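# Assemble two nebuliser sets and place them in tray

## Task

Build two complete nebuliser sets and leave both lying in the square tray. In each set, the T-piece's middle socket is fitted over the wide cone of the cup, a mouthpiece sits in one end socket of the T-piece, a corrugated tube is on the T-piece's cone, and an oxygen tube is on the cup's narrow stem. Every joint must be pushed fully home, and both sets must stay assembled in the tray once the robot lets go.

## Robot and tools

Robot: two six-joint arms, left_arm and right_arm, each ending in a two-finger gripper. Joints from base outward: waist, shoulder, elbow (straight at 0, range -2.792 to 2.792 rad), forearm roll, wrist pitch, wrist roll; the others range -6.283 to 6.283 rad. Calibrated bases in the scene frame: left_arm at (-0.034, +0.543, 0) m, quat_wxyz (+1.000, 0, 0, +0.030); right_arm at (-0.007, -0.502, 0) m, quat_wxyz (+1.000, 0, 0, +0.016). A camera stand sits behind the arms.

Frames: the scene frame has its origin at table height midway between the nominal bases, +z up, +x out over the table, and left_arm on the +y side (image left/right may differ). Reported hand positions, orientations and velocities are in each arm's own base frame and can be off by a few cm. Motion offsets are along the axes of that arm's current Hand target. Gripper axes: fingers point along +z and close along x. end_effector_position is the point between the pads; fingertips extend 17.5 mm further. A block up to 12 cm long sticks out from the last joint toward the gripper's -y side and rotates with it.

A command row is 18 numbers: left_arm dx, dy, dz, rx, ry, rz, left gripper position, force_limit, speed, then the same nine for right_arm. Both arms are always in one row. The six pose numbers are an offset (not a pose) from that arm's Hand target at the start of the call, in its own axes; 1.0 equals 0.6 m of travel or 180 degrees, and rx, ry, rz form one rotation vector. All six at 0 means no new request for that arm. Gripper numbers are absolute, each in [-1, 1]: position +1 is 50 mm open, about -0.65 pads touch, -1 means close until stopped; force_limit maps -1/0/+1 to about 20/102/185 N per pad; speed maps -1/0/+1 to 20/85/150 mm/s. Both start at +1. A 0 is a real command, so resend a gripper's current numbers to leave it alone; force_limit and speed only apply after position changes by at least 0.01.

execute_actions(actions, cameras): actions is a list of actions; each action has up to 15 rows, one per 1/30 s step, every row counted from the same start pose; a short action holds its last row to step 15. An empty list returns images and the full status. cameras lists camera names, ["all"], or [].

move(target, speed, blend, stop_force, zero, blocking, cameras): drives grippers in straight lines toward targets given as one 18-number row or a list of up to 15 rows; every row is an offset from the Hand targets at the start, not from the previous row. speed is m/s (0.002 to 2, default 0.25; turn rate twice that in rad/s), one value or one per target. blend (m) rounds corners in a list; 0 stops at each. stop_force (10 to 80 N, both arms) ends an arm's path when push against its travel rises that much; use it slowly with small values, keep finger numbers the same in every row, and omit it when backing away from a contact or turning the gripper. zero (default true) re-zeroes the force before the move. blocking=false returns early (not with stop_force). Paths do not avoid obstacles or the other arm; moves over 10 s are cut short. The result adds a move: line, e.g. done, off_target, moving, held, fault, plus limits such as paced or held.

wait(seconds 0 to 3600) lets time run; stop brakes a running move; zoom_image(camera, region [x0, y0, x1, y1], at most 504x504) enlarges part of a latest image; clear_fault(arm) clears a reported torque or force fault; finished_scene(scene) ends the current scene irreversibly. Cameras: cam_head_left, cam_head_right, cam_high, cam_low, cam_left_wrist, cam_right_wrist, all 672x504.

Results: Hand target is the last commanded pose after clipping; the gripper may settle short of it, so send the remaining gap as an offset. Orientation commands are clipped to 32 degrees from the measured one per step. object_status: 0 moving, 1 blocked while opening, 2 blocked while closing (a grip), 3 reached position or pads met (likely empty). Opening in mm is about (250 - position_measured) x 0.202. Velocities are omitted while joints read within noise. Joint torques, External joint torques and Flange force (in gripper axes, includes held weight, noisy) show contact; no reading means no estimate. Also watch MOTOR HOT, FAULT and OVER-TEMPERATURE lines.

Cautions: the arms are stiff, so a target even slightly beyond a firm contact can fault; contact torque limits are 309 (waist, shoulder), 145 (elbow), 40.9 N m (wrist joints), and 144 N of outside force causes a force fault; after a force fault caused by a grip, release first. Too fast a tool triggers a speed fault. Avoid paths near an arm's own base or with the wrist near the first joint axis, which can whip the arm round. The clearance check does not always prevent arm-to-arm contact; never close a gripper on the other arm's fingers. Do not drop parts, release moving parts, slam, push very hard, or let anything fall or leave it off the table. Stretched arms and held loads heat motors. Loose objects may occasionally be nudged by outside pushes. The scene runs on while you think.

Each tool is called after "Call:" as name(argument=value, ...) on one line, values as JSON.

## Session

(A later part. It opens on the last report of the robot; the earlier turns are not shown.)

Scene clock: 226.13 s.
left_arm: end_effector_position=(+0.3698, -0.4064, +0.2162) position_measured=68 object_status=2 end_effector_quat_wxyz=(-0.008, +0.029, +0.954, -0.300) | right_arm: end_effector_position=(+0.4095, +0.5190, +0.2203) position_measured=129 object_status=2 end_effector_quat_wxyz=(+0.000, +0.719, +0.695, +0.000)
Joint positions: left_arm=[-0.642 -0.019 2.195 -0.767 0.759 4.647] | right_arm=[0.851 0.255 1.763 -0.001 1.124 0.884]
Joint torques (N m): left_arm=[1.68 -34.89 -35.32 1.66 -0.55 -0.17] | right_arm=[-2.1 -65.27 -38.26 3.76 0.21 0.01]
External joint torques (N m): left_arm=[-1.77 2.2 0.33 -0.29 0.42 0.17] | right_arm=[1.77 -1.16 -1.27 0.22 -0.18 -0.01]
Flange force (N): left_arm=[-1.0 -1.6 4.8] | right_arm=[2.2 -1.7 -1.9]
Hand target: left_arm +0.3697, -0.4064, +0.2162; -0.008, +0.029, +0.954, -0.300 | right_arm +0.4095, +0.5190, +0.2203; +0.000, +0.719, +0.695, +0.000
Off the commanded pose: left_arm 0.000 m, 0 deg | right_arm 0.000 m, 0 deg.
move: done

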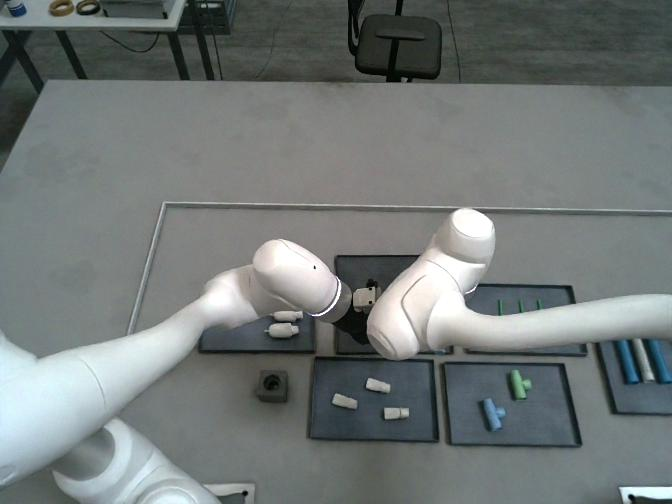

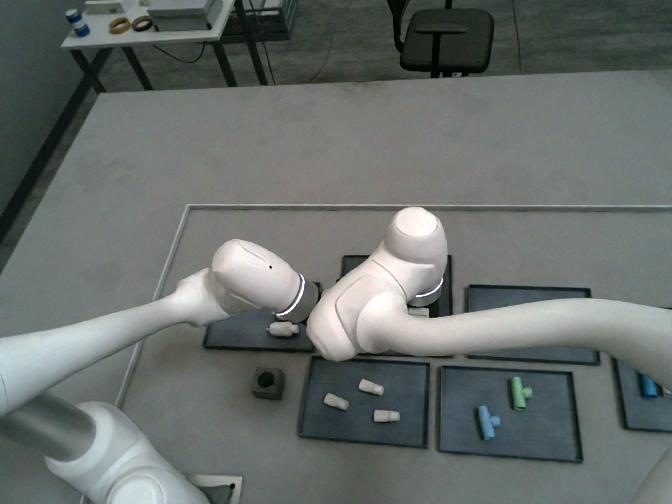

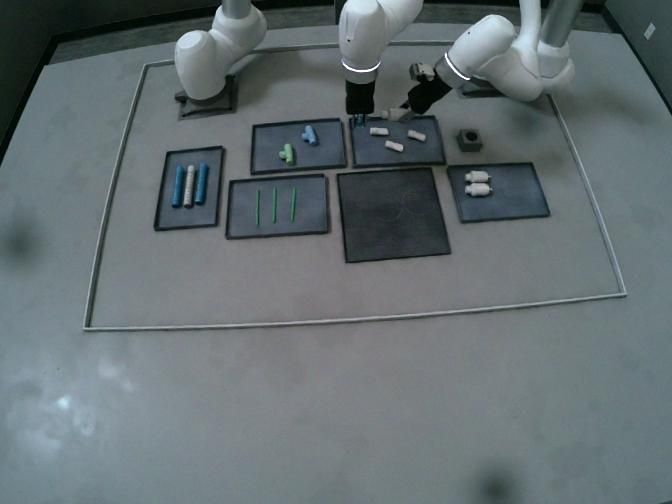

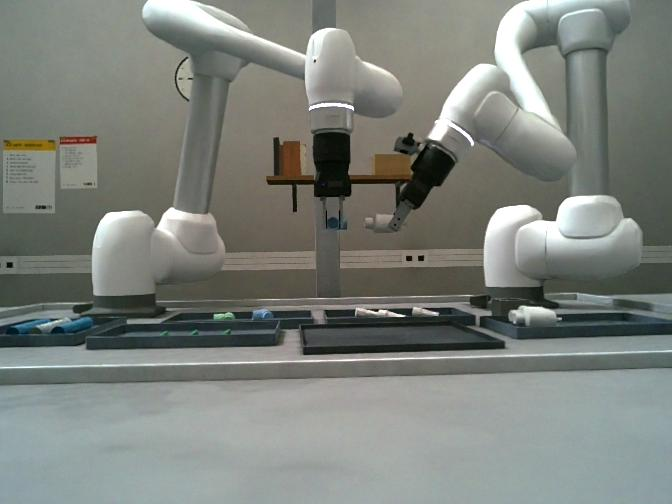

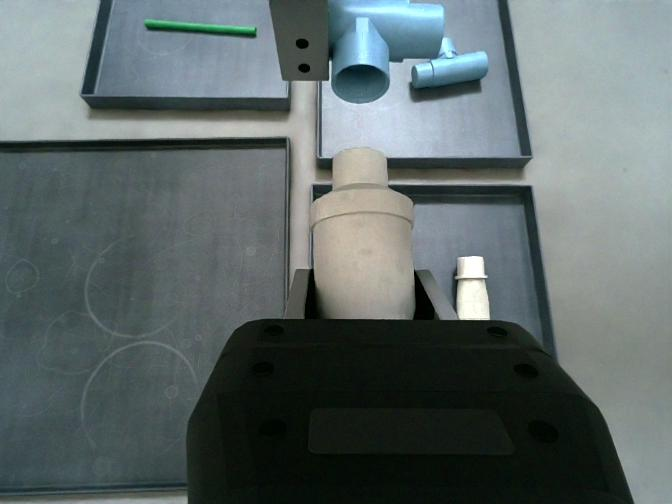

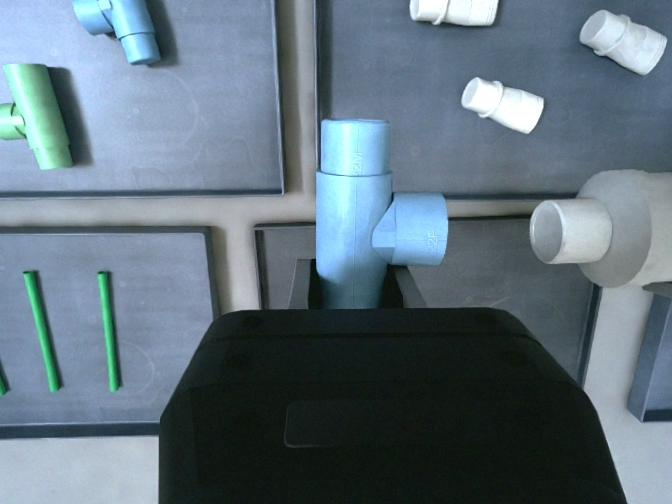

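Call:
move(target=[0,0,0,-0.0167,0,0,-1,-0.4,-0.5,0.0367,0.0014,0,0,0,0,-1,-0.4,-0.5], speed=0.1, cameras=["cam_low","cam_left_wrist","cam_right_wrist"])

Call:
zoom_image(camera="cam_low", region=[300, 190, 420, 250])

Call:
zoom_image(camera="cam_left_wrist", region=[260, 0, 460, 230])

Call:
zoom_image(camera="cam_right_wrist", region=[300, 100, 672, 310])

Scene clock: 246.87 s.
left_arm: end_effector_position=(+0.3697, -0.4064, +0.2162) position_measured=68 object_status=2 end_effector_quat_wxyz=(-0.008, +0.029, +0.961, -0.275) | right_arm: end_effector_position=(+0.4111, +0.5409, +0.2203) position_measured=129 object_status=2 end_effector_quat_wxyz=(+0.000, +0.719, +0.695, +0.000)
Joint positions: left_arm=[-0.665 -0.018 2.176 -0.676 0.765 4.554] | right_arm=[0.871 0.282 1.727 -0.001 1.133 0.904]
Joint torques (N m): left_arm=[1.6 -35.48 -35.76 2.04 -0.68 -0.11] | right_arm=[-2.02 -68.39 -38.35 3.78 0.19 0.01]
External joint torques (N m): left_arm=[-1.64 2.06 0.26 -0.33 0.41 0.11] | right_arm=[1.81 -0.85 -1.21 0.21 -0.16 -0.01]
Flange force (N): left_arm=[-0.9 -1.9 4.2] | right_arm=[2.5 -1.5 -1.6]
Hand target: left_arm +0.3697, -0.4064, +0.2162; -0.008, +0.029, +0.961, -0.275 | right_arm +0.4111, +0.5410, +0.2203; +0.000, +0.719, +0.695, +0.000
Off the commanded pose: left_arm 0.000 m, 0 deg | right_arm 0.000 m, 0 deg.
move: done

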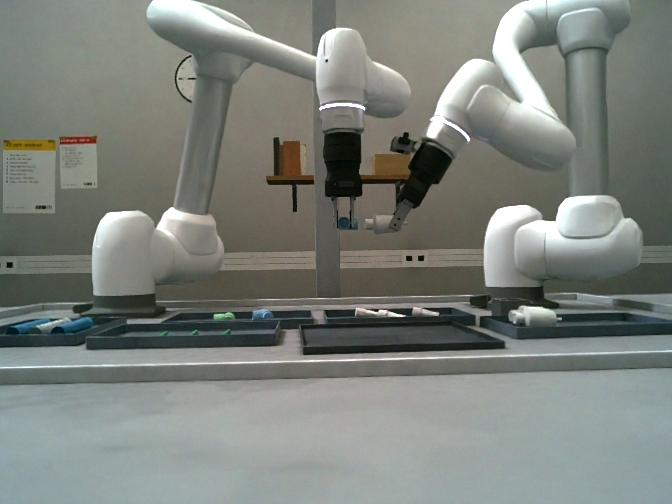

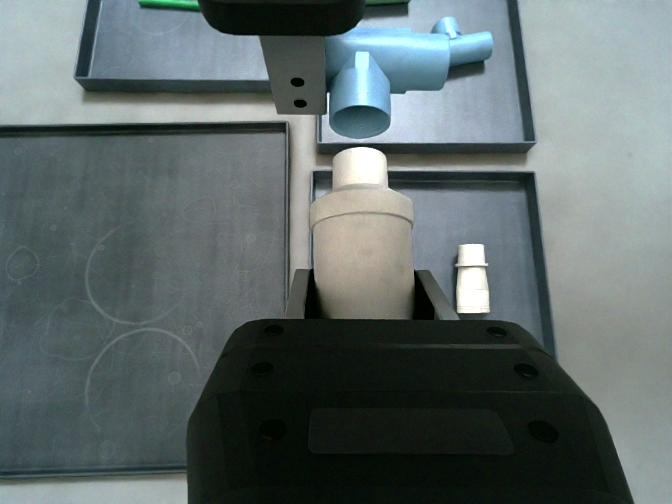

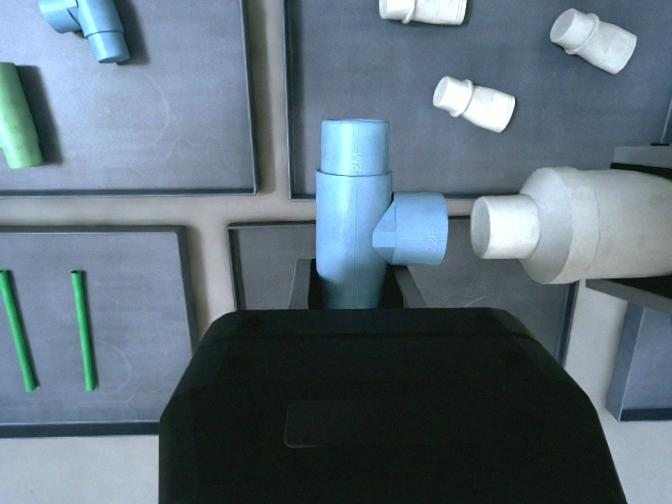

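Scaled by 4.200 from the camera's image (finer frame: 960x720).

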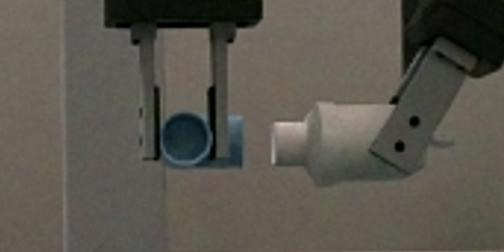

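Scaled by 2.191 from the camera's image (finer frame: 960x720).

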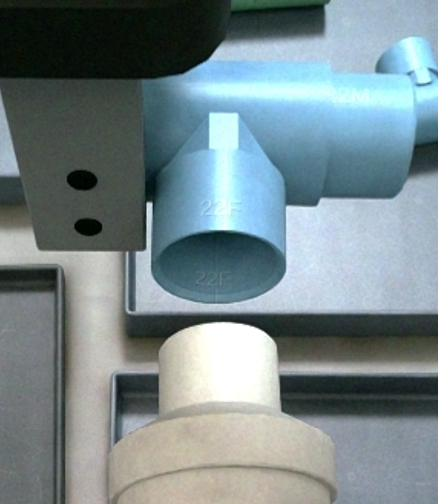

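Scaled by 1.355 from the camera's image (finer frame: 960x720).

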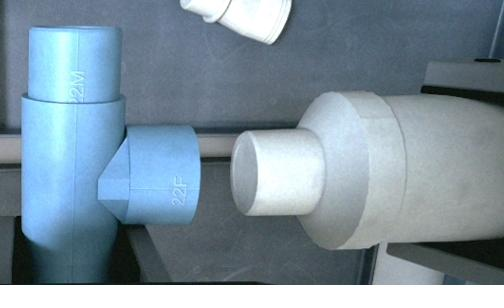

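Call:
move(target=[0,0,0,0,0,0,-1,-0.4,-0.5,0.06,-0.0002,0.0008,0,0,0,-1,-0.4,-0.5], speed=0.02, stop_force=25, cameras=["cam_low","cam_left_wrist","cam_right_wrist"])

Scene clock: 253.33 s.
left_arm: end_effector_position=(+0.3697, -0.4064, +0.2162) position_measured=68 object_status=2 end_effector_quat_wxyz=(-0.008, +0.029, +0.961, -0.275) | right_arm: end_effector_position=(+0.4115, +0.5589, +0.2198) position_measured=129 object_status=2 end_effector_quat_wxyz=(+0.000, +0.719, +0.695, -0.001)
Joint positions: left_arm=[-0.665 -0.018 2.176 -0.676 0.765 4.554] | right_arm=[0.887 0.304 1.698 -0.001 1.141 0.92]
Joint torques (N m): left_arm=[-9.28 -32.77 -47.64 -3.44 -3.85 -0.54] | right_arm=[13.4 -71.95 -52.89 11.17 -7.48 0.92]
External joint torques (N m): left_arm=[9.18 -0.83 11.93 5.15 3.57 0.54] | right_arm=[-13.75 0.47 13.18 -7.17 7.51 -0.92]
Flange force (N): left_arm=[4.1 25.5 -16.1] | right_arm=[-30.8 4.5 1.2]
Hand target: left_arm +0.3697, -0.4064, +0.2162; -0.008, +0.029, +0.961, -0.275 | right_arm +0.4115, +0.5589, +0.2199; +0.000, +0.719, +0.695, -0.001 (not the last commanded pose)
Off the commanded pose: left_arm 0.000 m, 0 deg | right_arm 0.018 m, 0 deg.
move: contact (right_arm)

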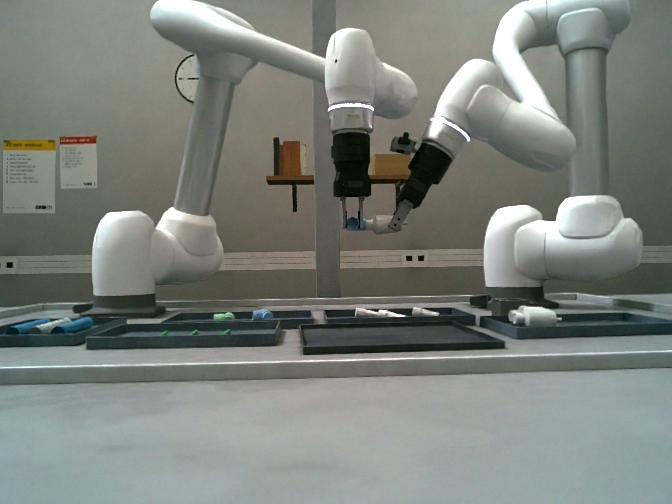

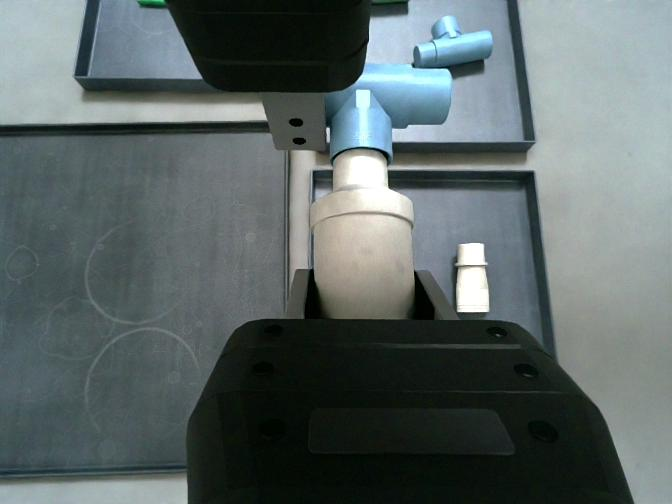

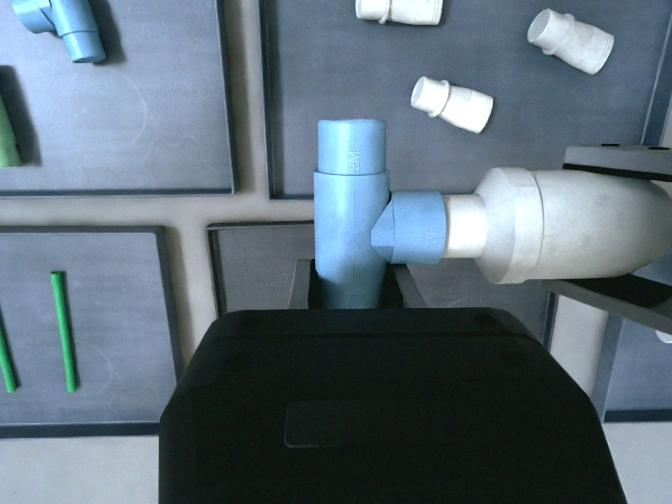

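Call:
move(target=[0,0,0,0,0,0,-1,-0.4,-0.5,0.03,0,0,0,0,0,-1,-0.4,-0.5], speed=0.01, stop_force=50, zero=false, cameras=["cam_left_wrist","cam_right_wrist"])

Scene clock: 258.23 s.
left_arm: end_effector_position=(+0.3697, -0.4064, +0.2162) position_measured=68 object_status=2 end_effector_quat_wxyz=(-0.008, +0.029, +0.961, -0.275) | right_arm: end_effector_position=(+0.4116, +0.5604, +0.2199) position_measured=129 object_status=2 end_effector_quat_wxyz=(+0.001, +0.719, +0.695, -0.001)
Joint positions: left_arm=[-0.665 -0.018 2.176 -0.676 0.765 4.554] | right_arm=[0.888 0.306 1.695 -0.001 1.142 0.922]
Joint torques (N m): left_arm=[-16.85 -30.63 -56.32 -6.75 -5.87 -0.23] | right_arm=[25.13 -72.15 -61.58 15.79 -12.3 0.75]
External joint torques (N m): left_arm=[16.99 -2.89 20.9 8.46 5.6 0.23] | right_arm=[-25.47 -0.05 21.78 -11.78 12.34 -0.75]
Flange force (N): left_arm=[9.3 45.1 -29.7] | right_arm=[-53.7 8.9 1.5]
Hand target: left_arm +0.3697, -0.4064, +0.2162; -0.008, +0.029, +0.961, -0.275 | right_arm +0.4116, +0.5604, +0.2199; +0.001, +0.719, +0.695, -0.001 (not the last commanded pose)
Off the commanded pose: left_arm 0.000 m, 0 deg | right_arm 0.017 m, 0 deg.
move: contact (right_arm)

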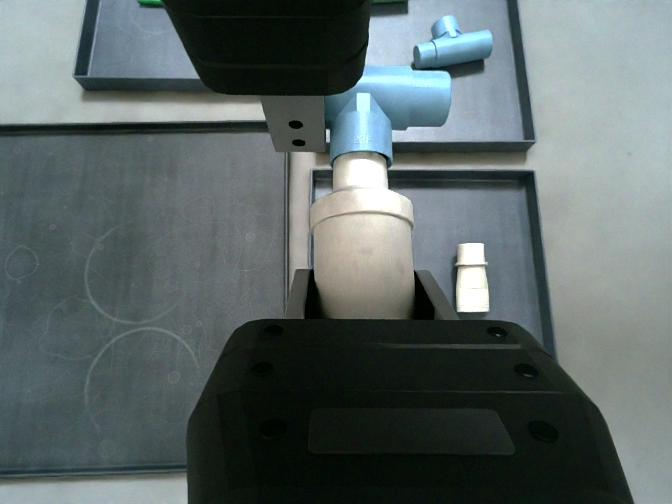

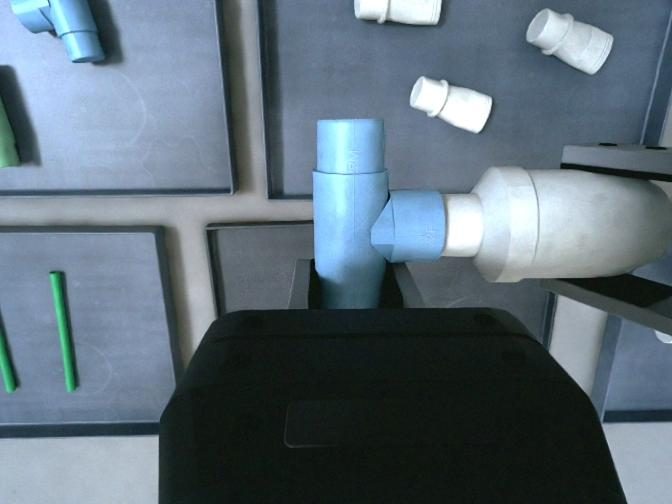

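Call:
execute_actions(actions=[[[0,0,0,0,0,0,-0.98,0.4,-0.5,0,0,0,0,0,0,-0.98,0.4,-0.5]],[[0,0,0,0,0,0,-0.98,0.4,-0.5,0,0,0,0,0,0,-0.98,0.4,-0.5]]])

Call:
move(target=[0,0,0,0,0,0,-0.98,0.4,-0.5,0.03,0,0,0,0,0,-0.98,0.4,-0.5], speed=0.01, stop_force=75, zero=false, cameras=["cam_left_wrist","cam_right_wrist"])

Scene clock: 266.43 s.
left_arm: end_effector_position=(+0.3697, -0.4064, +0.2162) position_measured=71 object_status=2 end_effector_quat_wxyz=(-0.008, +0.029, +0.961, -0.275) | right_arm: end_effector_position=(+0.4116, +0.5604, +0.2199) position_measured=133 object_status=2 end_effector_quat_wxyz=(+0.001, +0.719, +0.695, -0.001)
Joint positions: left_arm=[-0.665 -0.018 2.176 -0.676 0.765 4.554] | right_arm=[0.888 0.306 1.695 -0.001 1.142 0.922]
Joint torques (N m): left_arm=[-18.26 -30.65 -58.37 -7.53 -6.31 -0.22] | right_arm=[27.54 -71.93 -63.41 16.76 -13.36 0.8]
External joint torques (N m): left_arm=[18.14 -2.59 22.89 9.23 6.03 0.22] | right_arm=[-27.55 -0.16 23.59 -12.74 13.4 -0.8]
External joint torques at the end of the 1st action: left_arm=[18.38 -2.75 23.02 9.24 6.02 0.23] | right_arm=[-28.1 0.49 23.65 -12.77 13.36 -0.79]
Flange force (N): left_arm=[10.1 48.6 -31.1] | right_arm=[-58.2 9.5 1.5]
Flange force at the end of the 1st action (N): left_arm=[10.2 49.1 -31.5] | right_arm=[-58.0 10.6 2.1]
Hand target: left_arm +0.3697, -0.4064, +0.2162; -0.008, +0.029, +0.961, -0.275 | right_arm +0.4116, +0.5604, +0.2199; +0.001, +0.719, +0.695, -0.001
Off the commanded pose: left_arm 0.000 m, 0 deg | right_arm 0.000 m, 0 deg.

Scene clock: 267.37 s.
left_arm: end_effector_position=(+0.3697, -0.4064, +0.2161) position_measured=71 object_status=2 end_effector_quat_wxyz=(-0.008, +0.029, +0.961, -0.274) | right_arm: end_effector_position=(+0.4115, +0.5614, +0.2198) position_measured=133 object_status=2 end_effector_quat_wxyz=(+0.001, +0.719, +0.695, -0.001)
Joint positions: left_arm=[-0.665 -0.018 2.176 -0.676 0.765 4.554] | right_arm=[0.889 0.308 1.693 -0.001 1.143 0.923]
Joint torques (N m): left_arm=[-26.56 -28.41 -65.73 -10.94 -8.02 -0.19] | right_arm=[38.32 -73.47 -73.61 21.47 -18.67 1.04]
External joint torques (N m): left_arm=[26.58 -4.91 30.21 12.66 7.74 0.19] | right_arm=[-38.6 1.8 33.89 -17.46 18.7 -1.04]
Flange force (N): left_arm=[12.5 67.7 -45.8] | right_arm=[-80.5 14.0 4.5]
Hand target: left_arm +0.3697, -0.4064, +0.2162; -0.008, +0.029, +0.961, -0.275 | right_arm +0.4115, +0.5614, +0.2199; +0.001, +0.719, +0.695, -0.001 (not the last commanded pose)
Off the commanded pose: left_arm 0.000 m, 0 deg | right_arm 0.017 m, 0 deg.
move: contact (right_arm)

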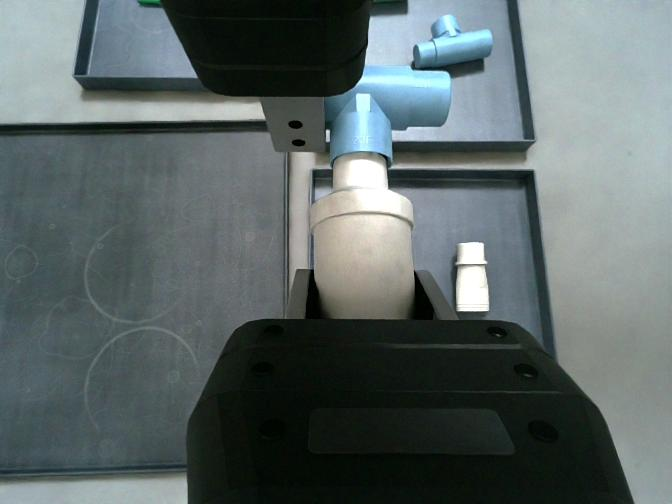

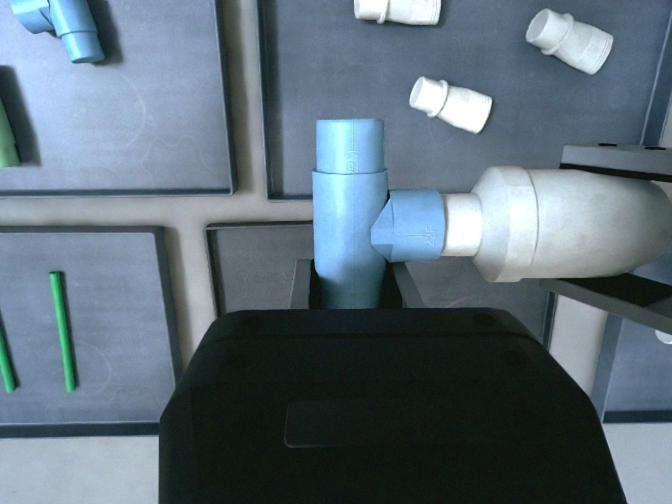

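Call:
move(target=[0,0,0,0,0,0,-0.98,0.4,-0.5,-0.0065,0,0,0,0,0,-0.98,0.4,-0.5], speed=0.02)

Call:
execute_actions(actions=[[[0,0,0,0,0,0,-0.98,0.4,-0.5,0,0,0,0,0,0,1,0.4,-0.3]],[[0,0,0,0,0,0,-0.98,0.4,-0.5,0,0,0,0,0,0,1,0.4,-0.3]]], cameras=["cam_right_wrist"])

Call:
move(target=[[0,0,0,0,0,0,-0.98,0.4,-0.5,0,0,-0.2,0,0,0,1,0.4,-0.3],[-0.2,-0.053,-0.0848,0,0,0,-0.98,0.4,-0.5,0,0,-0.22,0,0,-0.1,1,0.4,-0.3],[-0.2,-0.053,-0.0848,0,0,0,-0.98,0.4,-0.5,0.13,-0.217,0,0,0,-0.5,1,0.4,-0.3]], speed=0.25, blend=0.02, cameras=["cam_left_wrist","cam_right_wrist","cam_low"])

Scene clock: 283.40 s.
left_arm: end_effector_position=(+0.3699, -0.4066, +0.2164) position_measured=71 object_status=2 end_effector_quat_wxyz=(-0.007, +0.029, +0.961, -0.275) | right_arm: end_effector_position=(+0.4113, +0.5578, +0.2199) position_measured=133 object_status=2 end_effector_quat_wxyz=(+0.000, +0.719, +0.695, -0.001)
Joint positions: left_arm=[-0.665 -0.018 2.175 -0.677 0.765 4.554] | right_arm=[0.886 0.303 1.699 0 1.141 0.919]
Joint torques (N m): left_arm=[1.72 -35.42 -36.94 1.87 -1.19 -0.21] | right_arm=[0.1 -70.61 -38.33 4.22 0.61 0]
External joint torques (N m): left_arm=[-1.57 1.65 1.27 -0.15 0.9 0.21] | right_arm=[-0.35 -1.02 -1.53 -0.2 -0.59 0]
Flange force (N): left_arm=[0.5 -0.4 2.9] | right_arm=[0.7 1.1 -1.3]
Hand target: left_arm +0.3697, -0.4064, +0.2162; -0.008, +0.029, +0.961, -0.275 | right_arm +0.4114, +0.5575, +0.2199; +0.001, +0.719, +0.695, -0.001
Off the commanded pose: left_arm 0.000 m, 0 deg | right_arm 0.000 m, 0 deg.
move: done

Scene clock: 284.60 s.
left_arm: end_effector_position=(+0.3697, -0.4064, +0.2162) position_measured=71 object_status=2 end_effector_quat_wxyz=(-0.008, +0.029, +0.961, -0.275) | right_arm: end_effector_position=(+0.4114, +0.5575, +0.2199) position_measured=3 object_status=3 end_effector_quat_wxyz=(+0.001, +0.719, +0.695, -0.001)
Joint positions: left_arm=[-0.665 -0.018 2.176 -0.676 0.765 4.554] | right_arm=[0.886 0.303 1.7 -0.001 1.141 0.919]
Joint torques (N m): left_arm=[1.68 -35.42 -35.75 2.02 -0.68 -0.14] | right_arm=[-2.26 -70.47 -38.53 3.76 0.23 0.04]
External joint torques (N m): left_arm=[-1.76 2.02 0.32 -0.31 0.41 0.14] | right_arm=[2.02 -1.24 -1.32 0.26 -0.19 -0.04]
External joint torques at the end of the 1st action: left_arm=[-2.01 2.13 0.5 -0.35 0.41 0.15] | right_arm=[2.21 -0.64 -1.19 0.22 -0.19 -0.03]
Flange force (N): left_arm=[-0.7 -1.9 4.2] | right_arm=[2.3 -1.9 -1.9]
Flange force at the end of the 1st action (N): left_arm=[-0.3 -2.1 4.8] | right_arm=[3.0 -1.7 -1.3]
Hand target: left_arm +0.3697, -0.4064, +0.2162; -0.008, +0.029, +0.961, -0.275 | right_arm +0.4114, +0.5575, +0.2199; +0.001, +0.719, +0.695, -0.001
Off the commanded pose: left_arm 0.000 m, 0 deg | right_arm 0.000 m, 0 deg.

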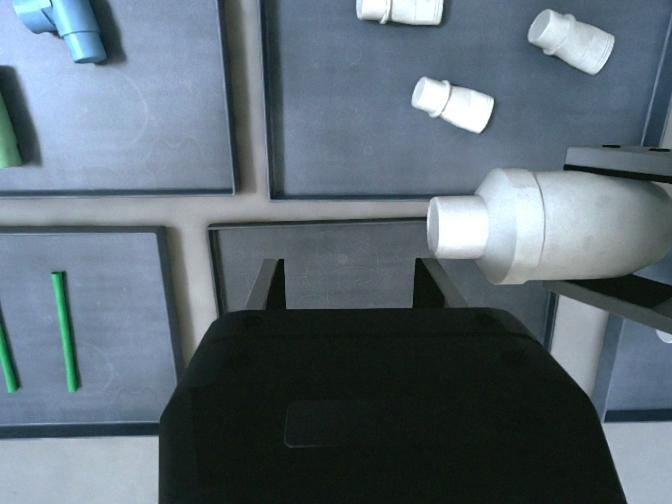

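Scene clock: 288.60 s.
left_arm: end_effector_position=(+0.4894, -0.4138, +0.2764) position_measured=71 object_status=2 end_effector_quat_wxyz=(-0.008, +0.029, +0.961, -0.275) | right_arm: end_effector_position=(+0.2839, +0.6398, +0.2198) position_measured=3 object_status=3 end_effector_quat_wxyz=(+0.000, +0.017, +1.000, -0.001)
Joint positions: left_arm=[-0.543 0.096 1.931 -0.621 0.933 4.562] | right_arm=[1.104 0.314 1.685 0 1.145 -0.433]
Joint torques (N m): left_arm=[1.71 -50.9 -38.93 2.19 -0.67 -0.14] | right_arm=[-2.13 -71.54 -38.54 3.73 0.25 0.05]
External joint torques (N m): left_arm=[-1.74 2.46 0.52 -0.32 0.42 0.14] | right_arm=[2 -0.67 -1.1 0.2 -0.2 -0.05]
Flange force (N): left_arm=[-1.5 -1.6 3.7] | right_arm=[2.1 2.2 -1.3]
Hand target: left_arm +0.4894, -0.4138, +0.2764; -0.008, +0.029, +0.961, -0.275 | right_arm +0.2839, +0.6398, +0.2198; +0.000, +0.017, +1.000, -0.001
Off the commanded pose: left_arm 0.000 m, 0 deg | right_arm 0.000 m, 0 deg.
move: done
Images, in order (width x height): cam_low 672x504, cam_left_wrist 672x504, cam_right_wrist 672x504.

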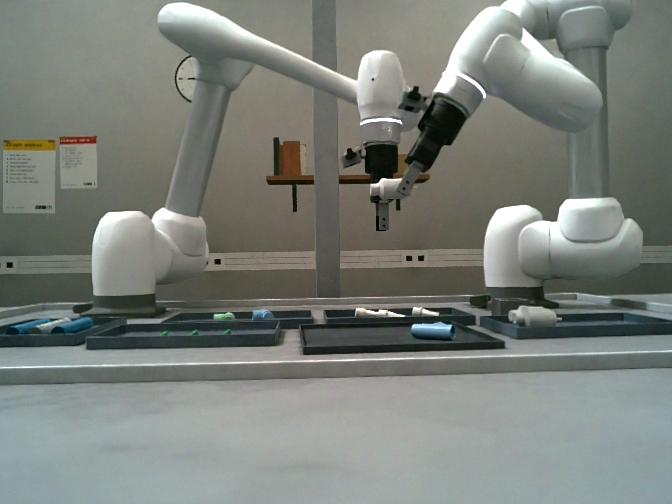

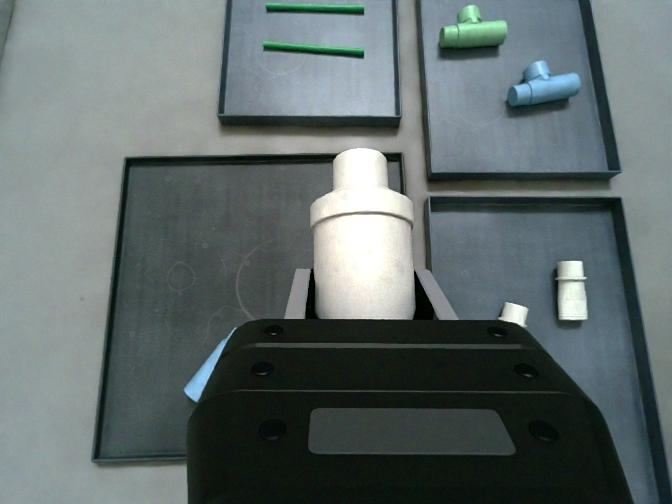

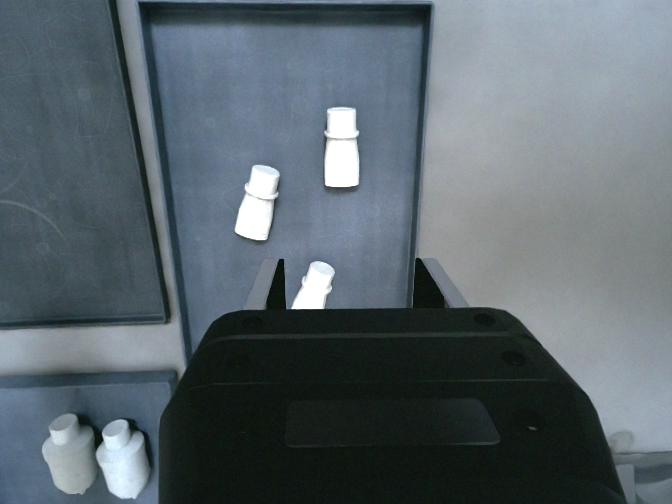

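Call:
execute_actions(actions=[], cameras=["cam_high","cam_head_right"])

Call:
zoom_image(camera="cam_high", region=[330, 90, 470, 270])

Scene clock: 312.83 s.
left_arm: end_effector_position=(+0.4894, -0.4138, +0.2764) position_measured=71 object_status=2 end_effector_quat_wxyz=(-0.008, +0.029, +0.961, -0.275) | right_arm: end_effector_position=(+0.2839, +0.6398, +0.2198) position_measured=3 object_status=3 end_effector_quat_wxyz=(+0.000, +0.017, +1.000, -0.001)
Joint positions: left_arm=[-0.543 0.096 1.931 -0.621 0.933 4.562] | right_arm=[1.104 0.314 1.685 0 1.145 -0.433]
Joint velocities: within noise
Joint torques (N m): left_arm=[1.67 -51.07 -38.91 2.22 -0.69 -0.14] | right_arm=[-2.01 -71.67 -38.46 3.74 0.26 -0.02]
External joint torques (N m): left_arm=[-1.74 2.58 0.32 -0.34 0.42 0.14] | right_arm=[2.05 -1.05 -1.35 0.22 -0.21 0.02]
Flange force (N): left_arm=[-2.0 -1.9 3.7] | right_arm=[2.3 2.2 -1.8]
Hand target: left_arm +0.4894, -0.4138, +0.2764; -0.008, +0.029, +0.961, -0.275 | right_arm +0.2839, +0.6398, +0.2198; +0.000, +0.017, +1.000, -0.001
Tool commands: left_gripper/position=-0.98 left_gripper/force_limit=+0.4 left_gripper/speed=-0.5 right_gripper/position=+1.0 right_gripper/force_limit=+0.4 right_gripper/speed=-0.3
Off the commanded pose: left_arm 0.000 m, 0 deg | right_arm 0.000 m, 0 deg.
Images, in order (width x height): cam_head_right 672x504, cam_high 672x504.

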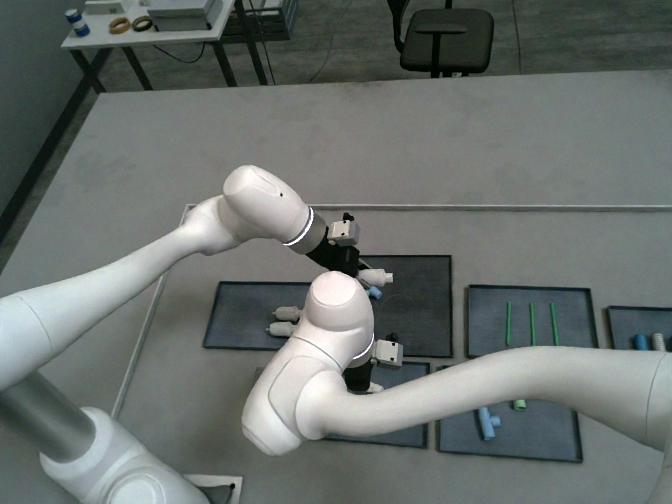

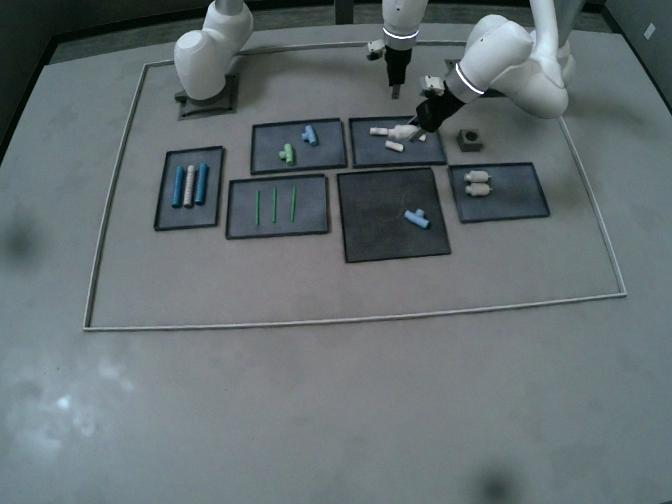

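Scaled by 2.800 from the camera's image (finer frame: 960x720).

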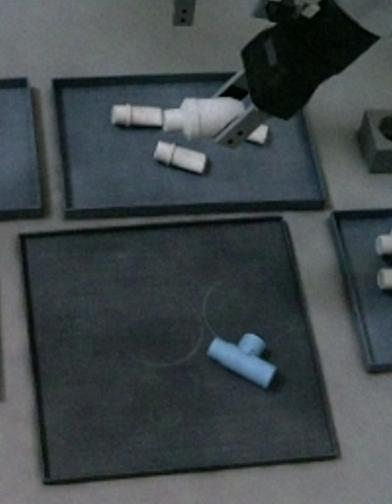

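Call:
move(target=[0.0483,0.1533,0.3367,0,0,0,-0.98,0.4,-0.5,0,-0.46,0.033,0,0,-0.544,1,0.4,-0.3], speed=0.25, cameras=["cam_left_wrist","cam_right_wrist"])

Scene clock: 356.47 s.
left_arm: end_effector_position=(+0.4591, -0.4406, +0.0562) position_measured=71 object_status=2 end_effector_quat_wxyz=(-0.008, +0.029, +0.961, -0.275) | right_arm: end_effector_position=(+0.2747, +0.3639, +0.2006) position_measured=3 object_status=3 end_effector_quat_wxyz=(+0.001, +0.743, -0.669, +0.001)
Joint positions: left_arm=[-0.614 0.327 2.14 -0.963 0.578 4.961] | right_arm=[0.849 -0.045 2.142 -0.001 1.047 -2.397]
Joint torques (N m): left_arm=[1.53 -61.18 -25.29 1.04 -0.03 -0.15] | right_arm=[-2.25 -31.64 -36.8 3.45 0.11 -0.01]
External joint torques (N m): left_arm=[-1.85 2.81 0.21 -0.36 0.42 0.15] | right_arm=[2.16 -1.54 -1.15 0.29 -0.16 0.01]
Flange force (N): left_arm=[-0.8 -0.4 6.4] | right_arm=[-3.0 3.7 -2.5]
Hand target: left_arm +0.4591, -0.4406, +0.0562; -0.008, +0.029, +0.961, -0.275 | right_arm +0.2747, +0.3639, +0.2006; +0.001, +0.743, -0.669, +0.000
Off the commanded pose: left_arm 0.000 m, 0 deg | right_arm 0.000 m, 0 deg.
move: done

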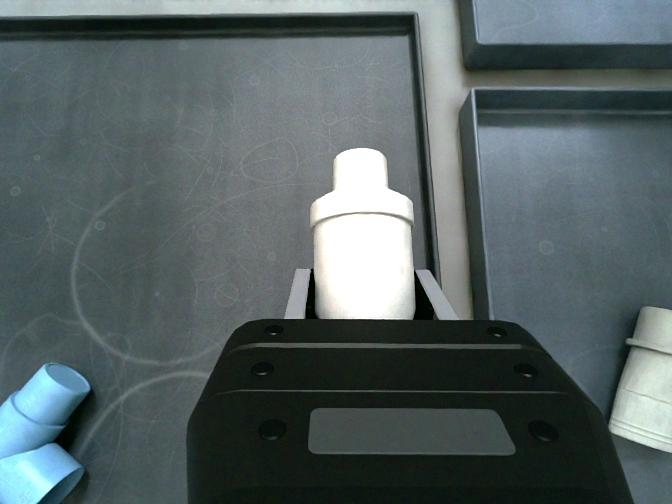

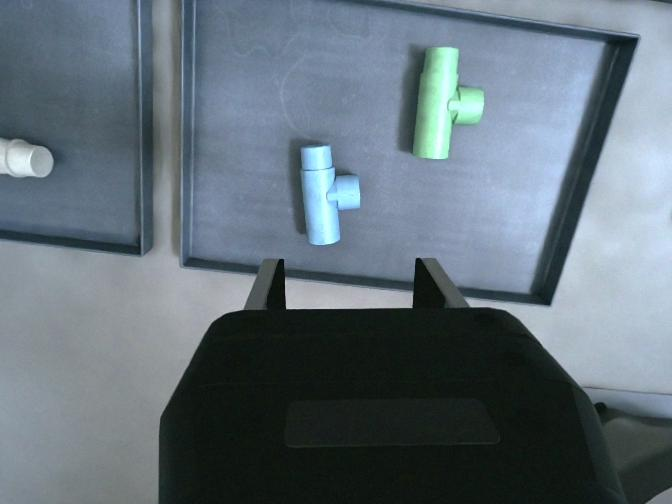

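Call:
move(target=[0,0.0239,0.0382,0,0,0,-0.98,0.4,-0.5,-0.025,0.0375,0.2167,0,0,-0.0156,1,0.4,-0.3], speed=0.1)

Call:
move(target=[0,0,0,0,0,0,1,0.4,-0.7,0,0,0,0,0,0,1,0.4,-0.3])

Call:
move(target=[0,0,0,-0.289,0,0,1,0.4,-0.7,0,0,0,0,0,0,1,0.4,-0.3], cameras=["cam_left_wrist","cam_right_wrist","cam_low"])

Scene clock: 368.33 s.
left_arm: end_effector_position=(+0.4591, -0.4405, +0.0292) position_measured=71 object_status=2 end_effector_quat_wxyz=(-0.008, +0.029, +0.961, -0.275) | right_arm: end_effector_position=(+0.2506, +0.3762, +0.0706) position_measured=3 object_status=3 end_effector_quat_wxyz=(+0.001, +0.759, -0.651, +0.000)
Joint positions: left_arm=[-0.613 0.369 2.153 -1.035 0.549 5.046] | right_arm=[0.907 0.111 2.277 -0.001 0.756 -2.387]
Joint torques (N m): left_arm=[1.2 -58.73 -20.89 1.32 -0.48 -0.17] | right_arm=[-1.87 -40 -29.11 2.82 0.13 0.02]
External joint torques (N m): left_arm=[-1.45 -1.98 -2.15 -0.84 1 0.17] | right_arm=[1.66 -2 -1 0.15 -0.18 -0.02]
Flange force (N): left_arm=[0.1 -3.1 -0.6] | right_arm=[-1.7 3.3 -3.5]
Hand target: left_arm +0.4591, -0.4405, +0.0292; -0.008, +0.029, +0.961, -0.275 | right_arm +0.2506, +0.3762, +0.0706; +0.001, +0.759, -0.651, +0.000
Off the commanded pose: left_arm 0.000 m, 0 deg | right_arm 0.000 m, 0 deg.
move: done

Scene clock: 368.93 s.
left_arm: end_effector_position=(+0.4591, -0.4405, +0.0291) position_measured=3 object_status=3 end_effector_quat_wxyz=(-0.008, +0.029, +0.961, -0.274) | right_arm: end_effector_position=(+0.2506, +0.3762, +0.0706) position_measured=3 object_status=3 end_effector_quat_wxyz=(+0.001, +0.759, -0.651, +0.000)
Joint positions: left_arm=[-0.613 0.369 2.153 -1.035 0.549 5.046] | right_arm=[0.907 0.111 2.277 -0.001 0.756 -2.387]
Joint torques (N m): left_arm=[1.84 -62.99 -23.08 0.9 0.11 -0.15] | right_arm=[-2.23 -40.44 -29 2.79 0.11 0]
External joint torques (N m): left_arm=[-1.83 2.45 0.05 -0.4 0.39 0.16] | right_arm=[2.1 -1.35 -0.97 0.17 -0.16 0]
Flange force (N): left_arm=[-0.3 -0.4 6.2] | right_arm=[-3.1 3.4 -2.5]
Hand target: left_arm +0.4591, -0.4405, +0.0292; -0.008, +0.029, +0.961, -0.275 | right_arm +0.2506, +0.3762, +0.0706; +0.001, +0.759, -0.651, +0.000
Off the commanded pose: left_arm 0.000 m, 0 deg | right_arm 0.000 m, 0 deg.
move: done

Scene clock: 371.13 s.
left_arm: end_effector_position=(+0.4592, -0.4405, +0.0292) position_measured=3 object_status=3 end_effector_quat_wxyz=(+0.006, +0.030, +0.984, +0.175) | right_arm: end_effector_position=(+0.2506, +0.3762, +0.0706) position_measured=3 object_status=3 end_effector_quat_wxyz=(+0.001, +0.759, -0.651, +0.000)
Joint positions: left_arm=[-0.922 0.513 1.832 0.258 1.082 3.696] | right_arm=[0.907 0.111 2.277 -0.001 0.756 -2.387]
Joint torques (N m): left_arm=[0.91 -84.8 -31.15 3.68 0.39 -0.11] | right_arm=[-2.07 -40.54 -29.04 2.78 0.08 0.03]
External joint torques (N m): left_arm=[-1.16 2.42 0.14 -0.23 0.42 0.1] | right_arm=[2.06 -1.22 -0.86 0.17 -0.12 -0.03]
Flange force (N): left_arm=[-0.7 -3.9 0.9] | right_arm=[-3.0 3.3 -2.3]
Hand target: left_arm +0.4591, -0.4405, +0.0292; +0.006, +0.030, +0.984, +0.175 | right_arm +0.2506, +0.3762, +0.0706; +0.001, +0.759, -0.651, +0.000
Off the commanded pose: left_arm 0.000 m, 0 deg | right_arm 0.000 m, 0 deg.
move: done
Images, in order (width x height): cam_low 672x504, cam_left_wrist 672x504, cam_right_wrist 672x504.

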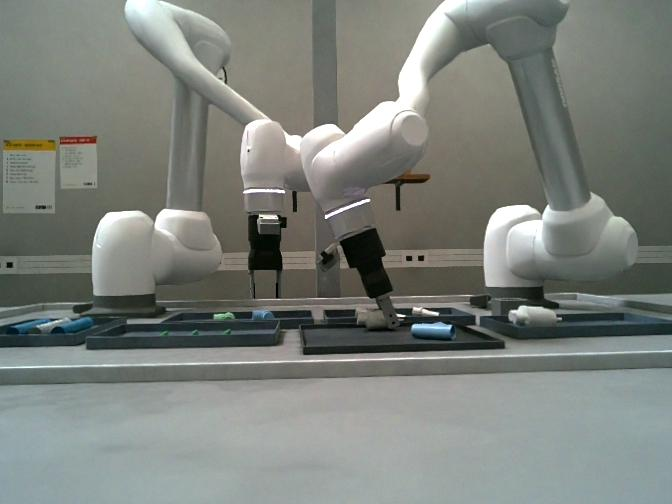

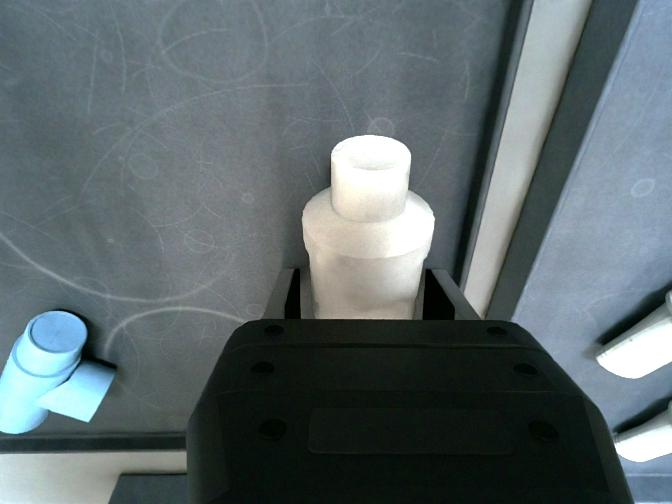

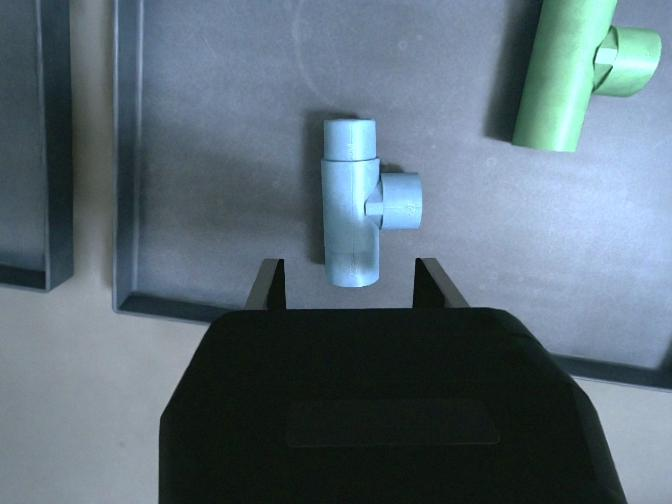

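Call:
move(target=[0,0,0,0,0,0,-1,0.8,-0.6,0.0008,0,0.078,0,0,0,1,0.8,-0.3], speed=0.08)

Call:
move(target=[0,0,0,0,0,0,-1,0.8,-0.6,0,0,0,0,0,0,-1,0.8,-0.6], cameras=["cam_left_wrist","cam_right_wrist"])

Scene clock: 378.43 s.
left_arm: end_effector_position=(+0.4591, -0.4405, +0.0292) position_measured=73 object_status=2 end_effector_quat_wxyz=(+0.006, +0.030, +0.984, +0.175) | right_arm: end_effector_position=(+0.2507, +0.3756, +0.0238) position_measured=3 object_status=3 end_effector_quat_wxyz=(+0.001, +0.759, -0.651, +0.000)
Joint positions: left_arm=[-0.922 0.513 1.832 0.258 1.082 3.696] | right_arm=[0.906 0.188 2.311 -0.001 0.645 -2.388]
Joint torques (N m): left_arm=[1.57 -85.12 -31.18 3.75 0.41 -0.13] | right_arm=[-2.14 -44.92 -25.39 2.41 0.12 0.03]
External joint torques (N m): left_arm=[-1.68 2.73 0.12 -0.3 0.39 0.12] | right_arm=[2.02 -1 -0.91 0.18 -0.16 -0.03]
Flange force (N): left_arm=[-0.5 -4.7 0.9] | right_arm=[-3.4 2.9 -1.9]
Hand target: left_arm +0.4591, -0.4405, +0.0292; +0.006, +0.030, +0.984, +0.175 | right_arm +0.2507, +0.3756, +0.0238; +0.001, +0.759, -0.651, +0.000
Off the commanded pose: left_arm 0.000 m, 0 deg | right_arm 0.000 m, 0 deg.
move: done

Scene clock: 379.27 s.
left_arm: end_effector_position=(+0.4591, -0.4405, +0.0292) position_measured=73 object_status=2 end_effector_quat_wxyz=(+0.006, +0.030, +0.984, +0.175) | right_arm: end_effector_position=(+0.2507, +0.3756, +0.0238) position_measured=134 object_status=2 end_effector_quat_wxyz=(+0.001, +0.759, -0.651, +0.000)
Joint positions: left_arm=[-0.922 0.513 1.832 0.258 1.082 3.696] | right_arm=[0.906 0.188 2.311 -0.001 0.645 -2.388]
Joint torques (N m): left_arm=[1.81 -85.18 -31.24 3.71 0.4 -0.15] | right_arm=[-2.23 -44.57 -25.44 2.4 0.1 0.06]
External joint torques (N m): left_arm=[-1.35 2.82 0.4 -0.27 0.42 0.15] | right_arm=[1.77 -1.39 -0.85 0.2 -0.15 -0.06]
Flange force (N): left_arm=[-0.5 -4.2 1.3] | right_arm=[-2.5 2.9 -2.6]
Hand target: left_arm +0.4591, -0.4405, +0.0292; +0.006, +0.030, +0.984, +0.175 | right_arm +0.2507, +0.3756, +0.0238; +0.001, +0.759, -0.651, +0.000
Off the commanded pose: left_arm 0.000 m, 0 deg | right_arm 0.000 m, 0 deg.
move: done

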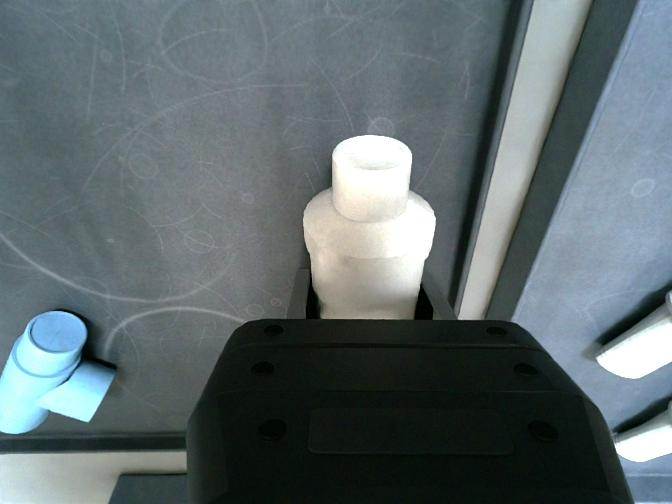

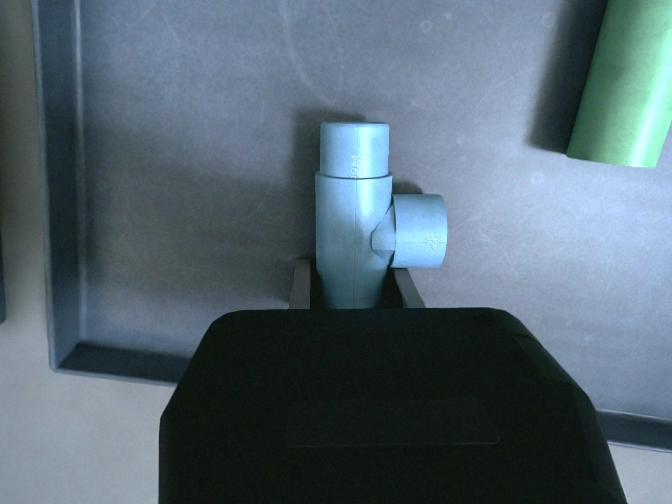

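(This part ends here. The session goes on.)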